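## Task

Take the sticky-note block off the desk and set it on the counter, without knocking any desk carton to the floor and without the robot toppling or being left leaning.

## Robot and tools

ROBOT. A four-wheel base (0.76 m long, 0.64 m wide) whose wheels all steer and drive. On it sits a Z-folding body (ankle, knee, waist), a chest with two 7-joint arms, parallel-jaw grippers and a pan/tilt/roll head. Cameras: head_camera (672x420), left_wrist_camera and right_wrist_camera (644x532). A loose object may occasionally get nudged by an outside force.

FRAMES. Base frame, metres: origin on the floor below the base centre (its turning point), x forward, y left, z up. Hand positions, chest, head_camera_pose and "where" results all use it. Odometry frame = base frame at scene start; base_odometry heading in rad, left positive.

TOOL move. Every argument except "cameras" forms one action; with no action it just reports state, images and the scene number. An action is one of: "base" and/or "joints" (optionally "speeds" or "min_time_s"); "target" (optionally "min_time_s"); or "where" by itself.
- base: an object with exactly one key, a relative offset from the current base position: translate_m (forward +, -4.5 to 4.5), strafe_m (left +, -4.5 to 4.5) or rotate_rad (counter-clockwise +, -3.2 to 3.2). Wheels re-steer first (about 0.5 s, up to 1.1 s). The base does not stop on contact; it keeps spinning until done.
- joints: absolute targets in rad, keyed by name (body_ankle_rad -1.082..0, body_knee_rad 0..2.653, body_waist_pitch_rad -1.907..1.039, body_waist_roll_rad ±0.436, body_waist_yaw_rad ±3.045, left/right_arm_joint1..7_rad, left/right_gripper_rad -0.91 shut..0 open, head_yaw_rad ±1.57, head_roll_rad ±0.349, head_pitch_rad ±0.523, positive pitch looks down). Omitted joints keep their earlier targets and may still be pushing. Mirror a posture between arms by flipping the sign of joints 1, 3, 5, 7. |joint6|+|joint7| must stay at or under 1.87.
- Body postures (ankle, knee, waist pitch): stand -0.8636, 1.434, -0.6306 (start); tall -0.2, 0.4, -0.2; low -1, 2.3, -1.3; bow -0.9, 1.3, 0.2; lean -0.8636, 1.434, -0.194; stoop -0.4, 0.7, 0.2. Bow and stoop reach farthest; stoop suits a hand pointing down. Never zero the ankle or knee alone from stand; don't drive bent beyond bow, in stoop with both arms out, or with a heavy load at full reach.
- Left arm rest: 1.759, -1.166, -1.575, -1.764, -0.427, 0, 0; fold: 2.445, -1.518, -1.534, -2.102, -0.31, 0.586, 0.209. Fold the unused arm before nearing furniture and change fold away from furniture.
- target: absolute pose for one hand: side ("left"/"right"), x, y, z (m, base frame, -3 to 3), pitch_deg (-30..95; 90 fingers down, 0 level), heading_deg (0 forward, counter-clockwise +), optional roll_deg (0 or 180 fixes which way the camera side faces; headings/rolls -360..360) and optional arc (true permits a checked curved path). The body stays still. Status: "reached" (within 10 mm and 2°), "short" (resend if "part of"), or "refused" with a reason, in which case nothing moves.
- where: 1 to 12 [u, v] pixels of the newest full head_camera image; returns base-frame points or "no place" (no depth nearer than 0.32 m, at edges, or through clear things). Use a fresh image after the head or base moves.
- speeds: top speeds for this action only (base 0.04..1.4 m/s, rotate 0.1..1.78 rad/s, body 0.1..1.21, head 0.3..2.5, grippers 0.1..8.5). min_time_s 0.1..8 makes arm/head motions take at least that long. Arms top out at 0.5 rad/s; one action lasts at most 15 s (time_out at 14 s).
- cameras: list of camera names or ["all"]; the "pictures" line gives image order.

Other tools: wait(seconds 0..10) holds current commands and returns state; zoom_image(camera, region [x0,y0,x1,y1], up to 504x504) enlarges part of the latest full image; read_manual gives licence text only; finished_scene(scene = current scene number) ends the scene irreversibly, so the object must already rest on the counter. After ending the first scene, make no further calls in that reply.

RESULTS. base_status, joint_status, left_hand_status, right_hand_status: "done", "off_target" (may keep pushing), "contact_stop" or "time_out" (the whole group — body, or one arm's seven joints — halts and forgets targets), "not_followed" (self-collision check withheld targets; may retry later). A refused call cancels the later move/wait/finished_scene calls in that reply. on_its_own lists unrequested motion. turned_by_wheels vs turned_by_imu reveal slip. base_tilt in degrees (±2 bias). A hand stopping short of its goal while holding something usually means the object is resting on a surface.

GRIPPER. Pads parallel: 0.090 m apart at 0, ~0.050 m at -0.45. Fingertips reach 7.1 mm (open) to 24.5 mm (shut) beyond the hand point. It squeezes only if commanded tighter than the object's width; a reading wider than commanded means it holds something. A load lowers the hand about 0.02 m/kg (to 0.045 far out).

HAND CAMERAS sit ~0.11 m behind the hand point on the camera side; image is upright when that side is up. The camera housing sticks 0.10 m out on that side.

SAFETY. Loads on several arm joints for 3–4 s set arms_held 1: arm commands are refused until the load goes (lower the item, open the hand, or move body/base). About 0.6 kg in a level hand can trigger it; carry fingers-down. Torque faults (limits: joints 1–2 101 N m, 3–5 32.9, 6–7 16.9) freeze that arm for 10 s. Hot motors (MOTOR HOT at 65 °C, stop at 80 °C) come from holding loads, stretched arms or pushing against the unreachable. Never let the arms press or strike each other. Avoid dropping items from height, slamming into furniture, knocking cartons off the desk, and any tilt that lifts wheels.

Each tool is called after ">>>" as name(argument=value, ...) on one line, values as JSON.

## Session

>>> move(joints={"head_yaw_rad":0.85}, speeds={"head_yaw_rad":2.5}, cameras=["head_camera"])

>>> move(joints={"head_yaw_rad":-0.85}, speeds={"head_yaw_rad":2.5}, cameras=["head_camera"])

Scene clock: 0.90 s.
Joint torques (N m): left_arm=[-16.97 10.95 -6.1 -13.85 0.17 -2.57 0.11] | right_arm=[14.63 7.92 6.02 -14.16 -0.01 -2.44 0.18]
move: done
base_odometry: x=+0.000 y=+0.000 heading=+0.000
turned_by_wheels: +0.000
turned_by_imu: +0.000
base_tilt: forward=+0.1 right=+0.9
base_status: not commanded
joint_positions: body_ankle_rad=-0.864 body_knee_rad=+1.434 body_waist_pitch_rad=-0.631 body_waist_roll_rad=+0.000 body_waist_yaw_rad=+0.000 left_arm_joint1_rad=+1.737 left_arm_joint2_rad=-1.164 left_arm_joint3_rad=-1.607 left_arm_joint4_rad=-1.798 left_arm_joint5_rad=-0.436 left_arm_joint6_rad=-0.012 left_arm_joint7_rad=-0.008 left_gripper_rad=+0.000 right_arm_joint1_rad=-1.779 right_arm_joint2_rad=-1.191 right_arm_joint3_rad=+1.554 right_arm_joint4_rad=-1.726 right_arm_joint5_rad=+0.418 right_arm_joint6_rad=+0.064 right_arm_joint7_rad=+0.013 right_gripper_rad=+0.000 head_yaw_rad=+0.850 head_roll_rad=+0.000 head_pitch_rad=+0.000
joint_status: all done
arms_held: 0
arms_held_load: -
chest: x=+0.0060 y=+0.0000 z=+1.1944 quat_wxyz=(+1.000, +0.000, -0.030, +0.000) (m; base frame)
head_camera_pose: x=+0.0160 y=+0.0933 z=+1.5608 quat_wxyz=(+0.529, -0.773, +0.263, -0.233) (m; base frame)
left_hand: x=+0.6065 y=+0.3274 z=+0.9894 quat_wxyz=(+0.033, +0.660, -0.014, +0.750) pitch_deg=-7.4 heading_deg=-3.8 roll_deg=+178.7 fingers_toward=(+0.99, -0.06, +0.13) jaws_along=(-0.07, -1.00, +0.02) (m; base frame)
right_hand: x=+0.5958 y=-0.3072 z=+0.8862 quat_wxyz=(+0.046, -0.732, -0.015, -0.679) pitch_deg=+4.2 heading_deg=+5.0 roll_deg=+182.7 fingers_toward=(+0.99, +0.09, -0.07) jaws_along=(+0.08, -1.00, -0.05) (m; base frame)
pictures: head_camera
camera_calibration:
head_camera: T_world_to_cam=[[0.753509, -0.652376, 0.0814204, -0.0782851], [-0.15983, -0.301905, -0.939844, 1.4976], [0.637714, 0.695168, -0.331757, 0.442739], [0, 0, 0, 1]] pos_world=[0.016009, 0.0932838, 1.56077]

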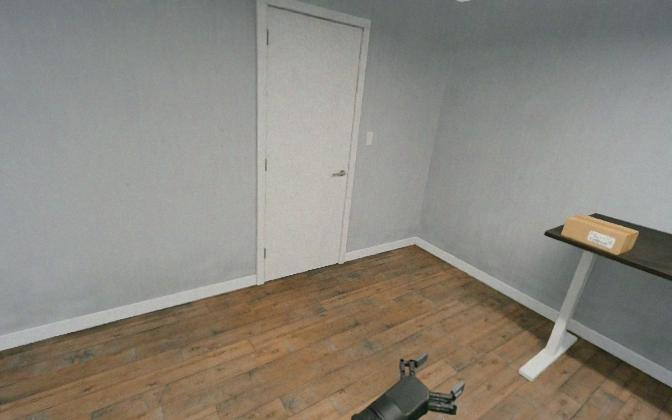

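Scene clock: 2.13 s.
Joint torques (N m): left_arm=[-17.24 10.75 -5.87 -13.91 0.04 -2.6 0.1] | right_arm=[14.36 7.88 5.93 -14.01 -0.16 -2.42 -0.02]
move: done
base_odometry: x=+0.000 y=+0.000 heading=+0.000
turned_by_wheels: +0.000
turned_by_imu: +0.000
base_tilt: forward=+0.1 right=+0.9
base_status: not commanded
joint_positions: body_ankle_rad=-0.864 body_knee_rad=+1.434 body_waist_pitch_rad=-0.631 body_waist_roll_rad=+0.000 body_waist_yaw_rad=+0.000 left_arm_joint1_rad=+1.737 left_arm_joint2_rad=-1.164 left_arm_joint3_rad=-1.607 left_arm_joint4_rad=-1.798 left_arm_joint5_rad=-0.436 left_arm_joint6_rad=-0.012 left_arm_joint7_rad=-0.008 left_gripper_rad=+0.000 right_arm_joint1_rad=-1.779 right_arm_joint2_rad=-1.191 right_arm_joint3_rad=+1.554 right_arm_joint4_rad=-1.726 right_arm_joint5_rad=+0.418 right_arm_joint6_rad=+0.064 right_arm_joint7_rad=+0.013 right_gripper_rad=+0.000 head_yaw_rad=-0.850 head_roll_rad=+0.000 head_pitch_rad=+0.000
joint_status: all done
arms_held: 0
arms_held_load: -
chest: x=+0.0060 y=+0.0000 z=+1.1944 quat_wxyz=(+1.000, +0.000, -0.030, +0.000) (m; base frame)
head_camera_pose: x=+0.0575 y=-0.0567 z=+1.5633 quat_wxyz=(+0.210, -0.288, +0.763, -0.539) (m; base frame)
left_hand: x=+0.6065 y=+0.3274 z=+0.9894 quat_wxyz=(+0.033, +0.660, -0.014, +0.750) pitch_deg=-7.4 heading_deg=-3.8 roll_deg=+178.7 fingers_toward=(+0.99, -0.06, +0.13) jaws_along=(-0.07, -1.00, +0.02) (m; base frame)
right_hand: x=+0.5958 y=-0.3072 z=+0.8862 quat_wxyz=(+0.046, -0.732, -0.015, -0.679) pitch_deg=+4.2 heading_deg=+5.0 roll_deg=+182.7 fingers_toward=(+0.99, +0.09, -0.07) jaws_along=(+0.08, -1.00, -0.05) (m; base frame)
pictures: head_camera
camera_calibration:
head_camera: T_world_to_cam=[[-0.745705, -0.666211, -0.00930787, 0.0196376], [-0.214759, 0.253562, -0.943178, 1.50118], [0.630716, -0.701334, -0.332157, 0.443161], [0, 0, 0, 1]] pos_world=[0.0575271, -0.0567558, 1.56326]

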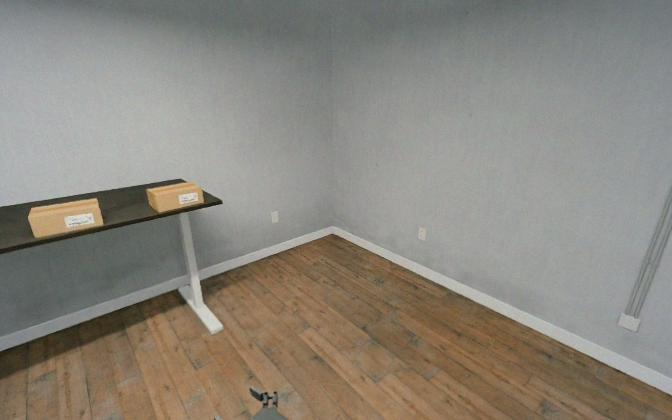

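>>> move(joints={"head_yaw_rad":-0.15,"head_pitch_rad":0.1,"body_ankle_rad":-0.2,"body_knee_rad":0.4,"body_waist_pitch_rad":-0.2}, speeds={"head_yaw_rad":2.5,"body_ankle_rad":0.7}, cameras=["head_camera"])

Scene clock: 5.70 s.
Joint torques (N m): left_arm=[-15.59 10.98 -5.95 -13.88 -0.01 -2.49 0.11] | right_arm=[13.32 7.85 5.68 -13.85 -0.06 -2.37 0.06]
move: done
base_odometry: x=+0.000 y=+0.000 heading=+0.000
turned_by_wheels: +0.000
turned_by_imu: +0.000
base_tilt: forward=+0.2 right=+0.8
base_status: not commanded
joint_positions: body_ankle_rad=-0.200 body_knee_rad=+0.400 body_waist_pitch_rad=-0.200 body_waist_roll_rad=+0.000 body_waist_yaw_rad=+0.000 left_arm_joint1_rad=+1.737 left_arm_joint2_rad=-1.164 left_arm_joint3_rad=-1.607 left_arm_joint4_rad=-1.798 left_arm_joint5_rad=-0.436 left_arm_joint6_rad=-0.012 left_arm_joint7_rad=-0.008 left_gripper_rad=+0.000 right_arm_joint1_rad=-1.779 right_arm_joint2_rad=-1.191 right_arm_joint3_rad=+1.554 right_arm_joint4_rad=-1.726 right_arm_joint5_rad=+0.418 right_arm_joint6_rad=+0.064 right_arm_joint7_rad=+0.013 right_gripper_rad=+0.000 head_yaw_rad=-0.150 head_roll_rad=+0.000 head_pitch_rad=+0.100
joint_status: all done
arms_held: 0
arms_held_load: -
chest: x=+0.1060 y=+0.0000 z=+1.3667 quat_wxyz=(+1.000, +0.000, +0.000, +0.000) (m; base frame)
head_camera_pose: x=+0.2059 y=+0.0110 z=+1.7216 quat_wxyz=(+0.330, -0.568, +0.638, -0.401) (m; base frame)
left_hand: x=+0.6930 y=+0.3274 z=+1.1259 quat_wxyz=(+0.034, +0.682, -0.013, +0.730) pitch_deg=-3.9 heading_deg=-3.7 roll_deg=+178.4 fingers_toward=(+1.00, -0.06, +0.07) jaws_along=(-0.07, -1.00, +0.03) (m; base frame)
right_hand: x=+0.6761 y=-0.3071 z=+1.0236 quat_wxyz=(+0.046, -0.752, -0.014, -0.657) pitch_deg=+7.6 heading_deg=+5.1 roll_deg=+183.0 fingers_toward=(+0.99, +0.09, -0.13) jaws_along=(+0.08, -1.00, -0.05) (m; base frame)
pictures: head_camera
camera_calibration:
head_camera: T_world_to_cam=[[-0.136445, -0.990034, 0.0348624, -0.0211055], [-0.460535, 0.0322339, -0.887056, 1.62164], [0.877092, -0.13709, -0.460343, 0.613502], [0, 0, 0, 1]] pos_world=[0.205846, 0.0109377, 1.72165]

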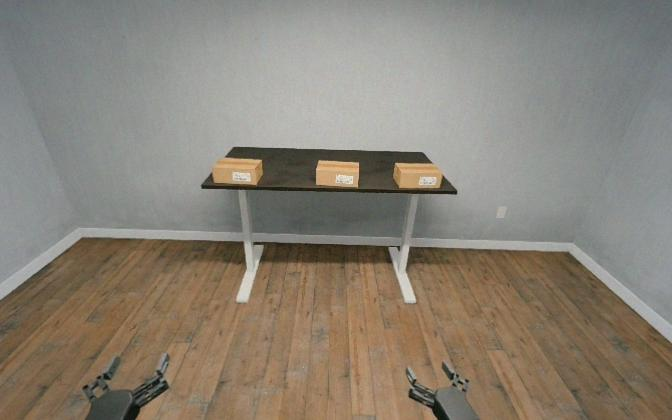

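>>> move(where=[[203,186],[455,191],[280,180],[380,180],[237,178],[338,178],[417,180]])

>>> zoom_image(camera="head_camera", region=[195, 130, 465, 210])

Scene clock: 6.50 s.
Joint torques (N m): left_arm=[-15.88 10.88 -5.98 -13.98 -0.06 -2.58 0.1] | right_arm=[13.05 8.16 5.84 -13.95 0.09 -2.26 0.04]
base_odometry: x=+0.000 y=+0.000 heading=+0.000
turned_by_wheels: +0.000
turned_by_imu: +0.000
base_tilt: forward=+0.3 right=+0.8
where, head_camera: pixel (203, 186): x +1.983, y +0.504, z +0.968; pixel (455, 191): x +1.834, y -0.956, z +0.965; pixel (280, 180): x +2.034, y +0.070, z +0.975; pixel (380, 180): x +2.007, y -0.543, z +0.973; pixel (237, 178): x +1.992, y +0.313, z +1.010; pixel (338, 178): x +1.943, y -0.268, z +1.018; pixel (417, 180): x +1.894, y -0.735, z +1.015. By the robot's depth camera.
base_status: not commanded
joint_positions: body_ankle_rad=-0.200 body_knee_rad=+0.400 body_waist_pitch_rad=-0.200 body_waist_roll_rad=+0.000 body_waist_yaw_rad=+0.000 left_arm_joint1_rad=+1.737 left_arm_joint2_rad=-1.164 left_arm_joint3_rad=-1.607 left_arm_joint4_rad=-1.798 left_arm_joint5_rad=-0.436 left_arm_joint6_rad=-0.012 left_arm_joint7_rad=-0.008 left_gripper_rad=+0.000 right_arm_joint1_rad=-1.779 right_arm_joint2_rad=-1.191 right_arm_joint3_rad=+1.554 right_arm_joint4_rad=-1.726 right_arm_joint5_rad=+0.418 right_arm_joint6_rad=+0.064 right_arm_joint7_rad=+0.013 right_gripper_rad=+0.000 head_yaw_rad=-0.150 head_roll_rad=+0.000 head_pitch_rad=+0.100
joint_status: all done
arms_held: 0
arms_held_load: -
chest: x=+0.1060 y=+0.0000 z=+1.3667 quat_wxyz=(+1.000, +0.000, +0.000, +0.000) (m; base frame)
head_camera_pose: x=+0.2059 y=+0.0110 z=+1.7216 quat_wxyz=(+0.330, -0.568, +0.638, -0.401) (m; base frame)
left_hand: x=+0.6930 y=+0.3274 z=+1.1259 quat_wxyz=(+0.034, +0.682, -0.013, +0.730) pitch_deg=-3.9 heading_deg=-3.7 roll_deg=+178.4 fingers_toward=(+1.00, -0.06, +0.07) jaws_along=(-0.07, -1.00, +0.03) (m; base frame)
right_hand: x=+0.6761 y=-0.3071 z=+1.0236 quat_wxyz=(+0.046, -0.752, -0.014, -0.657) pitch_deg=+7.6 heading_deg=+5.1 roll_deg=+183.0 fingers_toward=(+0.99, +0.09, -0.13) jaws_along=(+0.08, -1.00, -0.05) (m; base frame)
pictures: none

Scaled by 1.867.
This view is cut from an older image: the scene may have changed since it was taken.

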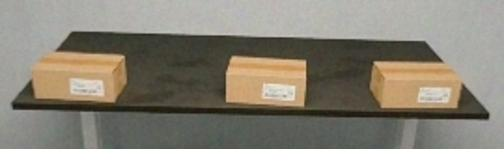

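>>> move(base={"rotate_rad":-0.1}, joints={"body_ankle_rad":-0.4,"body_knee_rad":0.7,"body_waist_pitch_rad":0.2,"head_yaw_rad":0,"head_pitch_rad":-0.1})

>>> move(base={"translate_m":0.75}, cameras=["head_camera"])

>>> zoom_image(camera="head_camera", region=[100, 20, 600, 260])

Scene clock: 10.57 s.
Joint torques (N m): left_arm=[-1.44 9.16 -5.17 -12.32 0.1 -2.34 -0.04] | right_arm=[-0.48 5.65 4.32 -11.61 -0.02 -2.02 0.09]
move: done
base_odometry: x=+0.000 y=+0.000 heading=-0.100
turned_by_wheels: -0.100
turned_by_imu: -0.100
base_tilt: forward=+0.2 right=+0.9
base_status: done
joint_positions: body_ankle_rad=-0.400 body_knee_rad=+0.700 body_waist_pitch_rad=+0.200 body_waist_roll_rad=+0.000 body_waist_yaw_rad=+0.000 left_arm_joint1_rad=+1.736 left_arm_joint2_rad=-1.164 left_arm_joint3_rad=-1.606 left_arm_joint4_rad=-1.798 left_arm_joint5_rad=-0.436 left_arm_joint6_rad=-0.012 left_arm_joint7_rad=-0.008 left_gripper_rad=+0.000 right_arm_joint1_rad=-1.779 right_arm_joint2_rad=-1.191 right_arm_joint3_rad=+1.555 right_arm_joint4_rad=-1.726 right_arm_joint5_rad=+0.418 right_arm_joint6_rad=+0.064 right_arm_joint7_rad=+0.013 right_gripper_rad=+0.000 head_yaw_rad=+0.000 head_roll_rad=+0.000 head_pitch_rad=-0.100
joint_status: all done
arms_held: 0
arms_held_load: -
chest: x=+0.2935 y=+0.0000 z=+1.2801 quat_wxyz=(+0.969, +0.000, +0.247, +0.000) (m; base frame)
head_camera_pose: x=+0.5393 y=+0.0276 z=+1.5723 quat_wxyz=(+0.266, -0.664, +0.641, -0.279) (m; base frame)
left_hand: x=+0.6939 y=+0.3272 z=+0.7877 quat_wxyz=(+0.036, +0.841, -0.004, +0.539) pitch_deg=+24.6 heading_deg=-4.1 roll_deg=+176.5 fingers_toward=(+0.91, -0.07, -0.42) jaws_along=(-0.05, -1.00, +0.06) (m; base frame)
right_hand: x=+0.6294 y=-0.3074 z=+0.7057 quat_wxyz=(+0.048, -0.892, -0.002, -0.450) pitch_deg=+36.1 heading_deg=+6.2 roll_deg=+186.0 fingers_toward=(+0.80, +0.09, -0.59) jaws_along=(+0.05, -1.00, -0.08) (m; base frame)
pictures: none

Scene clock: 14.80 s.
Joint torques (N m): left_arm=[-1.64 8.69 -5.01 -12.45 0.11 -2.35 -0.03] | right_arm=[-1.62 5.98 4.19 -11.36 -0.03 -1.98 0.16]
move: done
base_odometry: x=+0.747 y=-0.073 heading=-0.098
turned_by_wheels: +0.002
turned_by_imu: +0.000
base_tilt: forward=+0.2 right=+0.9
base_status: done
joint_positions: body_ankle_rad=-0.400 body_knee_rad=+0.700 body_waist_pitch_rad=+0.200 body_waist_roll_rad=+0.000 body_waist_yaw_rad=+0.000 left_arm_joint1_rad=+1.735 left_arm_joint2_rad=-1.164 left_arm_joint3_rad=-1.607 left_arm_joint4_rad=-1.798 left_arm_joint5_rad=-0.436 left_arm_joint6_rad=-0.012 left_arm_joint7_rad=-0.008 left_gripper_rad=+0.000 right_arm_joint1_rad=-1.778 right_arm_joint2_rad=-1.191 right_arm_joint3_rad=+1.555 right_arm_joint4_rad=-1.726 right_arm_joint5_rad=+0.418 right_arm_joint6_rad=+0.064 right_arm_joint7_rad=+0.013 right_gripper_rad=+0.000 head_yaw_rad=+0.000 head_roll_rad=+0.000 head_pitch_rad=-0.100
joint_status: not commanded
arms_held: 0
arms_held_load: -
chest: x=+0.2936 y=+0.0000 z=+1.2800 quat_wxyz=(+0.969, +0.000, +0.248, +0.000) (m; base frame)
head_camera_pose: x=+0.5394 y=+0.0276 z=+1.5722 quat_wxyz=(+0.266, -0.664, +0.641, -0.279) (m; base frame)
left_hand: x=+0.6941 y=+0.3274 z=+0.7878 quat_wxyz=(+0.036, +0.841, -0.004, +0.539) pitch_deg=+24.6 heading_deg=-4.1 roll_deg=+176.5 fingers_toward=(+0.91, -0.06, -0.42) jaws_along=(-0.05, -1.00, +0.06) (m; base frame)
right_hand: x=+0.6303 y=-0.3073 z=+0.7061 quat_wxyz=(+0.048, -0.891, -0.002, -0.451) pitch_deg=+36.0 heading_deg=+6.2 roll_deg=+186.0 fingers_toward=(+0.80, +0.09, -0.59) jaws_along=(+0.05, -1.00, -0.08) (m; base frame)
pictures: head_camera
camera_calibration:
head_camera: T_world_to_cam=[[0.0223256, -0.999319, 0.0293949, -0.0306307], [-0.702042, -0.0366039, -0.711195, 1.49784], [0.711786, -0.0047586, -0.70238, 0.720431], [0, 0, 0, 1]] pos_world=[0.53944, 0.0276454, 1.57218]

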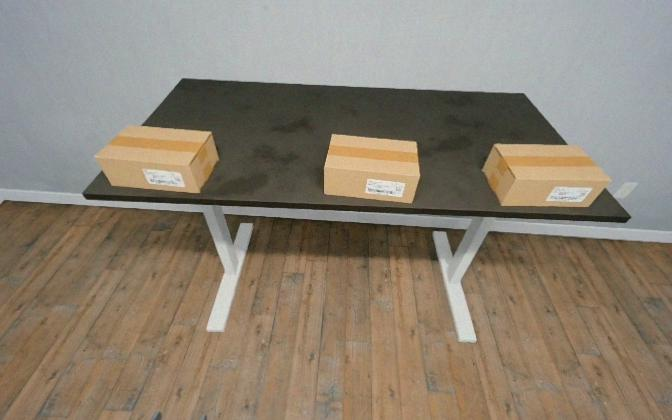

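Scaled by 1.008.

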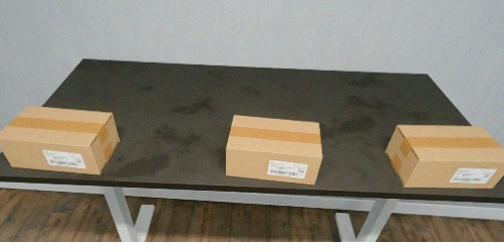

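>>> move(joints={"left_arm_joint1_rad":2.445,"left_arm_joint2_rad":-1.518,"left_arm_joint3_rad":-1.534,"left_arm_joint4_rad":-2.102,"left_arm_joint5_rad":-0.31,"left_arm_joint6_rad":0.586,"left_arm_joint7_rad":0.209,"right_gripper_rad":-0.2})

>>> move(target={"side":"right","x":0.9,"y":-0.33,"z":1.15,"pitch_deg":60,"heading_deg":0,"arc":true})

>>> move(base={"translate_m":0.4}, joints={"head_pitch_rad":0.05}, cameras=["head_camera","right_wrist_camera"])

Scene clock: 18.67 s.
Joint torques (N m): left_arm=[17.27 -0.74 0.69 -8.89 0.39 0.12 0.45] | right_arm=[-1.44 6.31 4.31 -11.54 0.09 -1.96 0.08]
move: done
base_odometry: x=+0.747 y=-0.073 heading=-0.098
turned_by_wheels: +0.000
turned_by_imu: +0.000
base_tilt: forward=+0.2 right=+0.8
base_status: not commanded
joint_positions: body_ankle_rad=-0.400 body_knee_rad=+0.700 body_waist_pitch_rad=+0.200 body_waist_roll_rad=+0.000 body_waist_yaw_rad=+0.000 left_arm_joint1_rad=+2.443 left_arm_joint2_rad=-1.515 left_arm_joint3_rad=-1.535 left_arm_joint4_rad=-2.101 left_arm_joint5_rad=-0.311 left_arm_joint6_rad=+0.584 left_arm_joint7_rad=+0.207 left_gripper_rad=+0.000 right_arm_joint1_rad=-1.778 right_arm_joint2_rad=-1.191 right_arm_joint3_rad=+1.555 right_arm_joint4_rad=-1.726 right_arm_joint5_rad=+0.418 right_arm_joint6_rad=+0.064 right_arm_joint7_rad=+0.013 right_gripper_rad=-0.200 head_yaw_rad=+0.000 head_roll_rad=+0.000 head_pitch_rad=-0.100
joint_status: all done
arms_held: 0
arms_held_load: -
chest: x=+0.2936 y=+0.0000 z=+1.2800 quat_wxyz=(+0.969, +0.000, +0.248, +0.000) (m; base frame)
head_camera_pose: x=+0.5394 y=+0.0276 z=+1.5722 quat_wxyz=(+0.266, -0.664, +0.641, -0.279) (m; base frame)
left_hand: x=+0.2449 y=+0.2407 z=+0.6616 quat_wxyz=(+0.006, +0.993, +0.099, +0.056) pitch_deg=+83.5 heading_deg=-0.2 roll_deg=+168.4 fingers_toward=(+0.11, +0.00, -0.99) jaws_along=(+0.20, -0.98, +0.02) (m; base frame)
right_hand: x=+0.6303 y=-0.3073 z=+0.7061 quat_wxyz=(+0.048, -0.891, -0.002, -0.451) pitch_deg=+36.0 heading_deg=+6.2 roll_deg=+186.0 fingers_toward=(+0.80, +0.09, -0.59) jaws_along=(+0.05, -1.00, -0.08) (m; base frame)
pictures: none

Scene clock: 26.23 s.
Joint torques (N m): left_arm=[16.66 -0.6 0.56 -8.65 0.43 0 0.39] | right_arm=[29.41 -4.58 -1.29 13.32 0.72 -1.01 0.29]
move: done
base_odometry: x=+0.747 y=-0.073 heading=-0.098
turned_by_wheels: +0.000
turned_by_imu: -0.001
base_tilt: forward=+0.2 right=+0.8
base_status: not commanded
joint_positions: body_ankle_rad=-0.400 body_knee_rad=+0.700 body_waist_pitch_rad=+0.200 body_waist_roll_rad=+0.000 body_waist_yaw_rad=+0.000 left_arm_joint1_rad=+2.444 left_arm_joint2_rad=-1.516 left_arm_joint3_rad=-1.535 left_arm_joint4_rad=-2.101 left_arm_joint5_rad=-0.311 left_arm_joint6_rad=+0.585 left_arm_joint7_rad=+0.208 left_gripper_rad=+0.000 right_arm_joint1_rad=+1.506 right_arm_joint2_rad=-1.530 right_arm_joint3_rad=-1.796 right_arm_joint4_rad=-1.404 right_arm_joint5_rad=+2.970 right_arm_joint6_rad=+0.624 right_arm_joint7_rad=+0.283 right_gripper_rad=-0.200 head_yaw_rad=+0.000 head_roll_rad=+0.000 head_pitch_rad=-0.100
joint_status: not commanded
arms_held: 0
arms_held_load: -
chest: x=+0.2936 y=+0.0000 z=+1.2800 quat_wxyz=(+0.969, +0.000, +0.248, +0.000) (m; base frame)
head_camera_pose: x=+0.5394 y=+0.0276 z=+1.5722 quat_wxyz=(+0.266, -0.664, +0.641, -0.279) (m; base frame)
left_hand: x=+0.2443 y=+0.2406 z=+0.6617 quat_wxyz=(+0.006, +0.993, +0.100, +0.056) pitch_deg=+83.6 heading_deg=-0.1 roll_deg=+168.5 fingers_toward=(+0.11, +0.00, -0.99) jaws_along=(+0.20, -0.98, +0.02) (m; base frame)
right_hand: x=+0.9000 y=-0.3307 z=+1.1493 quat_wxyz=(+0.000, -0.966, +0.000, -0.259) pitch_deg=+60.0 heading_deg=-0.1 roll_deg=+180.0 fingers_toward=(+0.50, +0.00, -0.87) jaws_along=(+0.00, -1.00, +0.00) (m; base frame)
right_hand_status: reached (checked arc, to end with the hand's camera side down, planned for 7.1 s): 1 mm and 0.0 deg off.
pictures: none

Scene clock: 29.70 s.
Joint torques (N m): left_arm=[16.5 -0.19 0.48 -7.81 0.41 -0.1 0.37] | right_arm=[29.36 -4.33 -0.99 13.51 0.65 -1.12 0.14]
move: done
base_odometry: x=+1.145 y=-0.111 heading=-0.097
turned_by_wheels: +0.001
turned_by_imu: +0.000
base_tilt: forward=+0.2 right=+0.9
base_status: done
joint_positions: body_ankle_rad=-0.400 body_knee_rad=+0.700 body_waist_pitch_rad=+0.200 body_waist_roll_rad=+0.000 body_waist_yaw_rad=+0.000 left_arm_joint1_rad=+2.444 left_arm_joint2_rad=-1.516 left_arm_joint3_rad=-1.534 left_arm_joint4_rad=-2.102 left_arm_joint5_rad=-0.311 left_arm_joint6_rad=+0.585 left_arm_joint7_rad=+0.208 left_gripper_rad=+0.000 right_arm_joint1_rad=+1.506 right_arm_joint2_rad=-1.531 right_arm_joint3_rad=-1.797 right_arm_joint4_rad=-1.405 right_arm_joint5_rad=+2.970 right_arm_joint6_rad=+0.625 right_arm_joint7_rad=+0.283 right_gripper_rad=-0.200 head_yaw_rad=+0.000 head_roll_rad=+0.000 head_pitch_rad=+0.050
joint_status: all done
arms_held: 0
arms_held_load: -
chest: x=+0.2936 y=+0.0000 z=+1.2800 quat_wxyz=(+0.969, +0.000, +0.248, +0.000) (m; base frame)
head_camera_pose: x=+0.5471 y=+0.0276 z=+1.5519 quat_wxyz=(+0.217, -0.683, +0.659, -0.229) (m; base frame)
left_hand: x=+0.2450 y=+0.2404 z=+0.6620 quat_wxyz=(+0.006, +0.993, +0.100, +0.056) pitch_deg=+83.5 heading_deg=-0.3 roll_deg=+168.3 fingers_toward=(+0.11, +0.00, -0.99) jaws_along=(+0.20, -0.98, +0.02) (m; base frame)
right_hand: x=+0.8998 y=-0.3307 z=+1.1492 quat_wxyz=(+0.000, -0.966, +0.000, -0.258) pitch_deg=+60.1 heading_deg=-0.1 roll_deg=+179.9 fingers_toward=(+0.50, +0.00, -0.87) jaws_along=(+0.00, -1.00, +0.00) (m; base frame)
pictures: head_camera, right_wrist_camera
camera_calibration:
head_camera: T_world_to_cam=[[0.0264701, -0.999318, 0.025727, -0.0267788], [-0.800481, -0.0366047, -0.59824, 1.36731], [0.598774, -0.00475849, -0.800904, 0.915413], [0, 0, 0, 1]] pos_world=[0.54709, 0.0276454, 1.55183]
right_wrist_camera: T_world_to_cam=[[-0.0230971, 0.999733, -0.000846897, 0.347474], [0.48307, 0.0119022, 0.875501, -1.43032], [0.875277, 0.0198124, -0.483216, -0.0874323], [0, 0, 0, 1]] pos_world=[0.775497, -0.328625, 1.21029]

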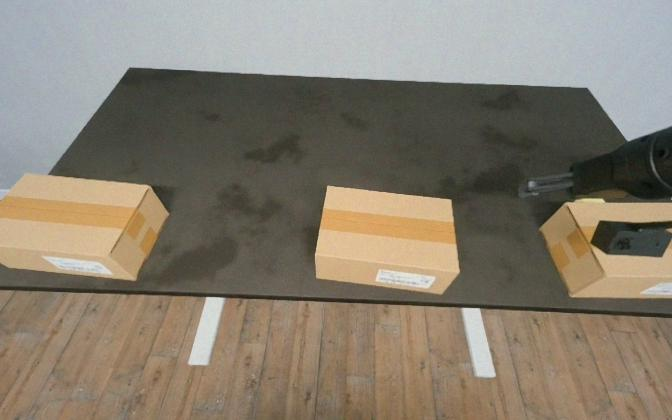

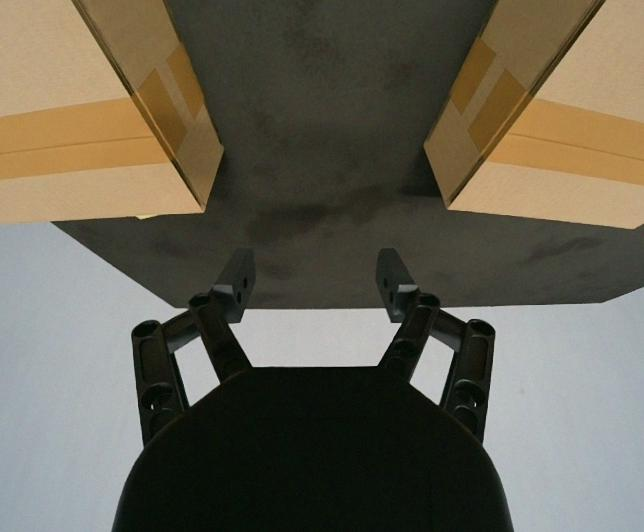

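>>> move(where=[[592,200],[588,202],[570,203],[560,262],[540,232],[329,190],[455,305],[452,203]])

>>> zoom_image(camera="head_camera", region=[520, 170, 672, 310])

Scene clock: 32.73 s.
Joint torques (N m): left_arm=[16.66 0.07 0.52 -7.83 0.37 -0.09 0.39] | right_arm=[29.27 -4.5 -0.98 13.48 0.64 -1.29 0.12]
base_odometry: x=+1.145 y=-0.111 heading=-0.097
turned_by_wheels: +0.000
turned_by_imu: +0.000
base_tilt: forward=+0.2 right=+0.8
where, head_camera: pixel (592, 200): x +1.020, y -0.560, z +0.992; pixel (588, 202): x +1.012, y -0.547, z +0.993; pixel (570, 203): x +0.956, y -0.445, z +1.055; pixel (560, 262): x +0.868, y -0.439, z +0.971; pixel (540, 232): x +0.949, y -0.434, z +0.958; pixel (329, 190): x +0.965, y +0.039, z +1.058; pixel (455, 305): x +0.779, y -0.214, z +0.947; pixel (452, 203): x +0.945, y -0.205, z +1.056. By the robot's depth camera.
base_status: done
joint_positions: body_ankle_rad=-0.400 body_knee_rad=+0.700 body_waist_pitch_rad=+0.200 body_waist_roll_rad=+0.000 body_waist_yaw_rad=+0.000 left_arm_joint1_rad=+2.444 left_arm_joint2_rad=-1.516 left_arm_joint3_rad=-1.534 left_arm_joint4_rad=-2.102 left_arm_joint5_rad=-0.311 left_arm_joint6_rad=+0.585 left_arm_joint7_rad=+0.208 left_gripper_rad=+0.000 right_arm_joint1_rad=+1.506 right_arm_joint2_rad=-1.531 right_arm_joint3_rad=-1.797 right_arm_joint4_rad=-1.405 right_arm_joint5_rad=+2.970 right_arm_joint6_rad=+0.625 right_arm_joint7_rad=+0.283 right_gripper_rad=-0.200 head_yaw_rad=+0.000 head_roll_rad=+0.000 head_pitch_rad=+0.050
joint_status: all done
arms_held: 0
arms_held_load: -
chest: x=+0.2936 y=+0.0000 z=+1.2800 quat_wxyz=(+0.969, +0.000, +0.248, +0.000) (m; base frame)
head_camera_pose: x=+0.5471 y=+0.0276 z=+1.5519 quat_wxyz=(+0.217, -0.683, +0.659, -0.229) (m; base frame)
left_hand: x=+0.2450 y=+0.2404 z=+0.6621 quat_wxyz=(+0.006, +0.993, +0.100, +0.056) pitch_deg=+83.5 heading_deg=-0.3 roll_deg=+168.3 fingers_toward=(+0.11, +0.00, -0.99) jaws_along=(+0.20, -0.98, +0.02) (m; base frame)
right_hand: x=+0.8998 y=-0.3307 z=+1.1492 quat_wxyz=(+0.000, -0.966, +0.000, -0.258) pitch_deg=+60.1 heading_deg=-0.1 roll_deg=+179.9 fingers_toward=(+0.50, +0.00, -0.87) jaws_along=(+0.00, -1.00, +0.00) (m; base frame)
pictures: none

Scaled by 3.316.
This view is cut from an older image: the scene may have changed since it was taken.

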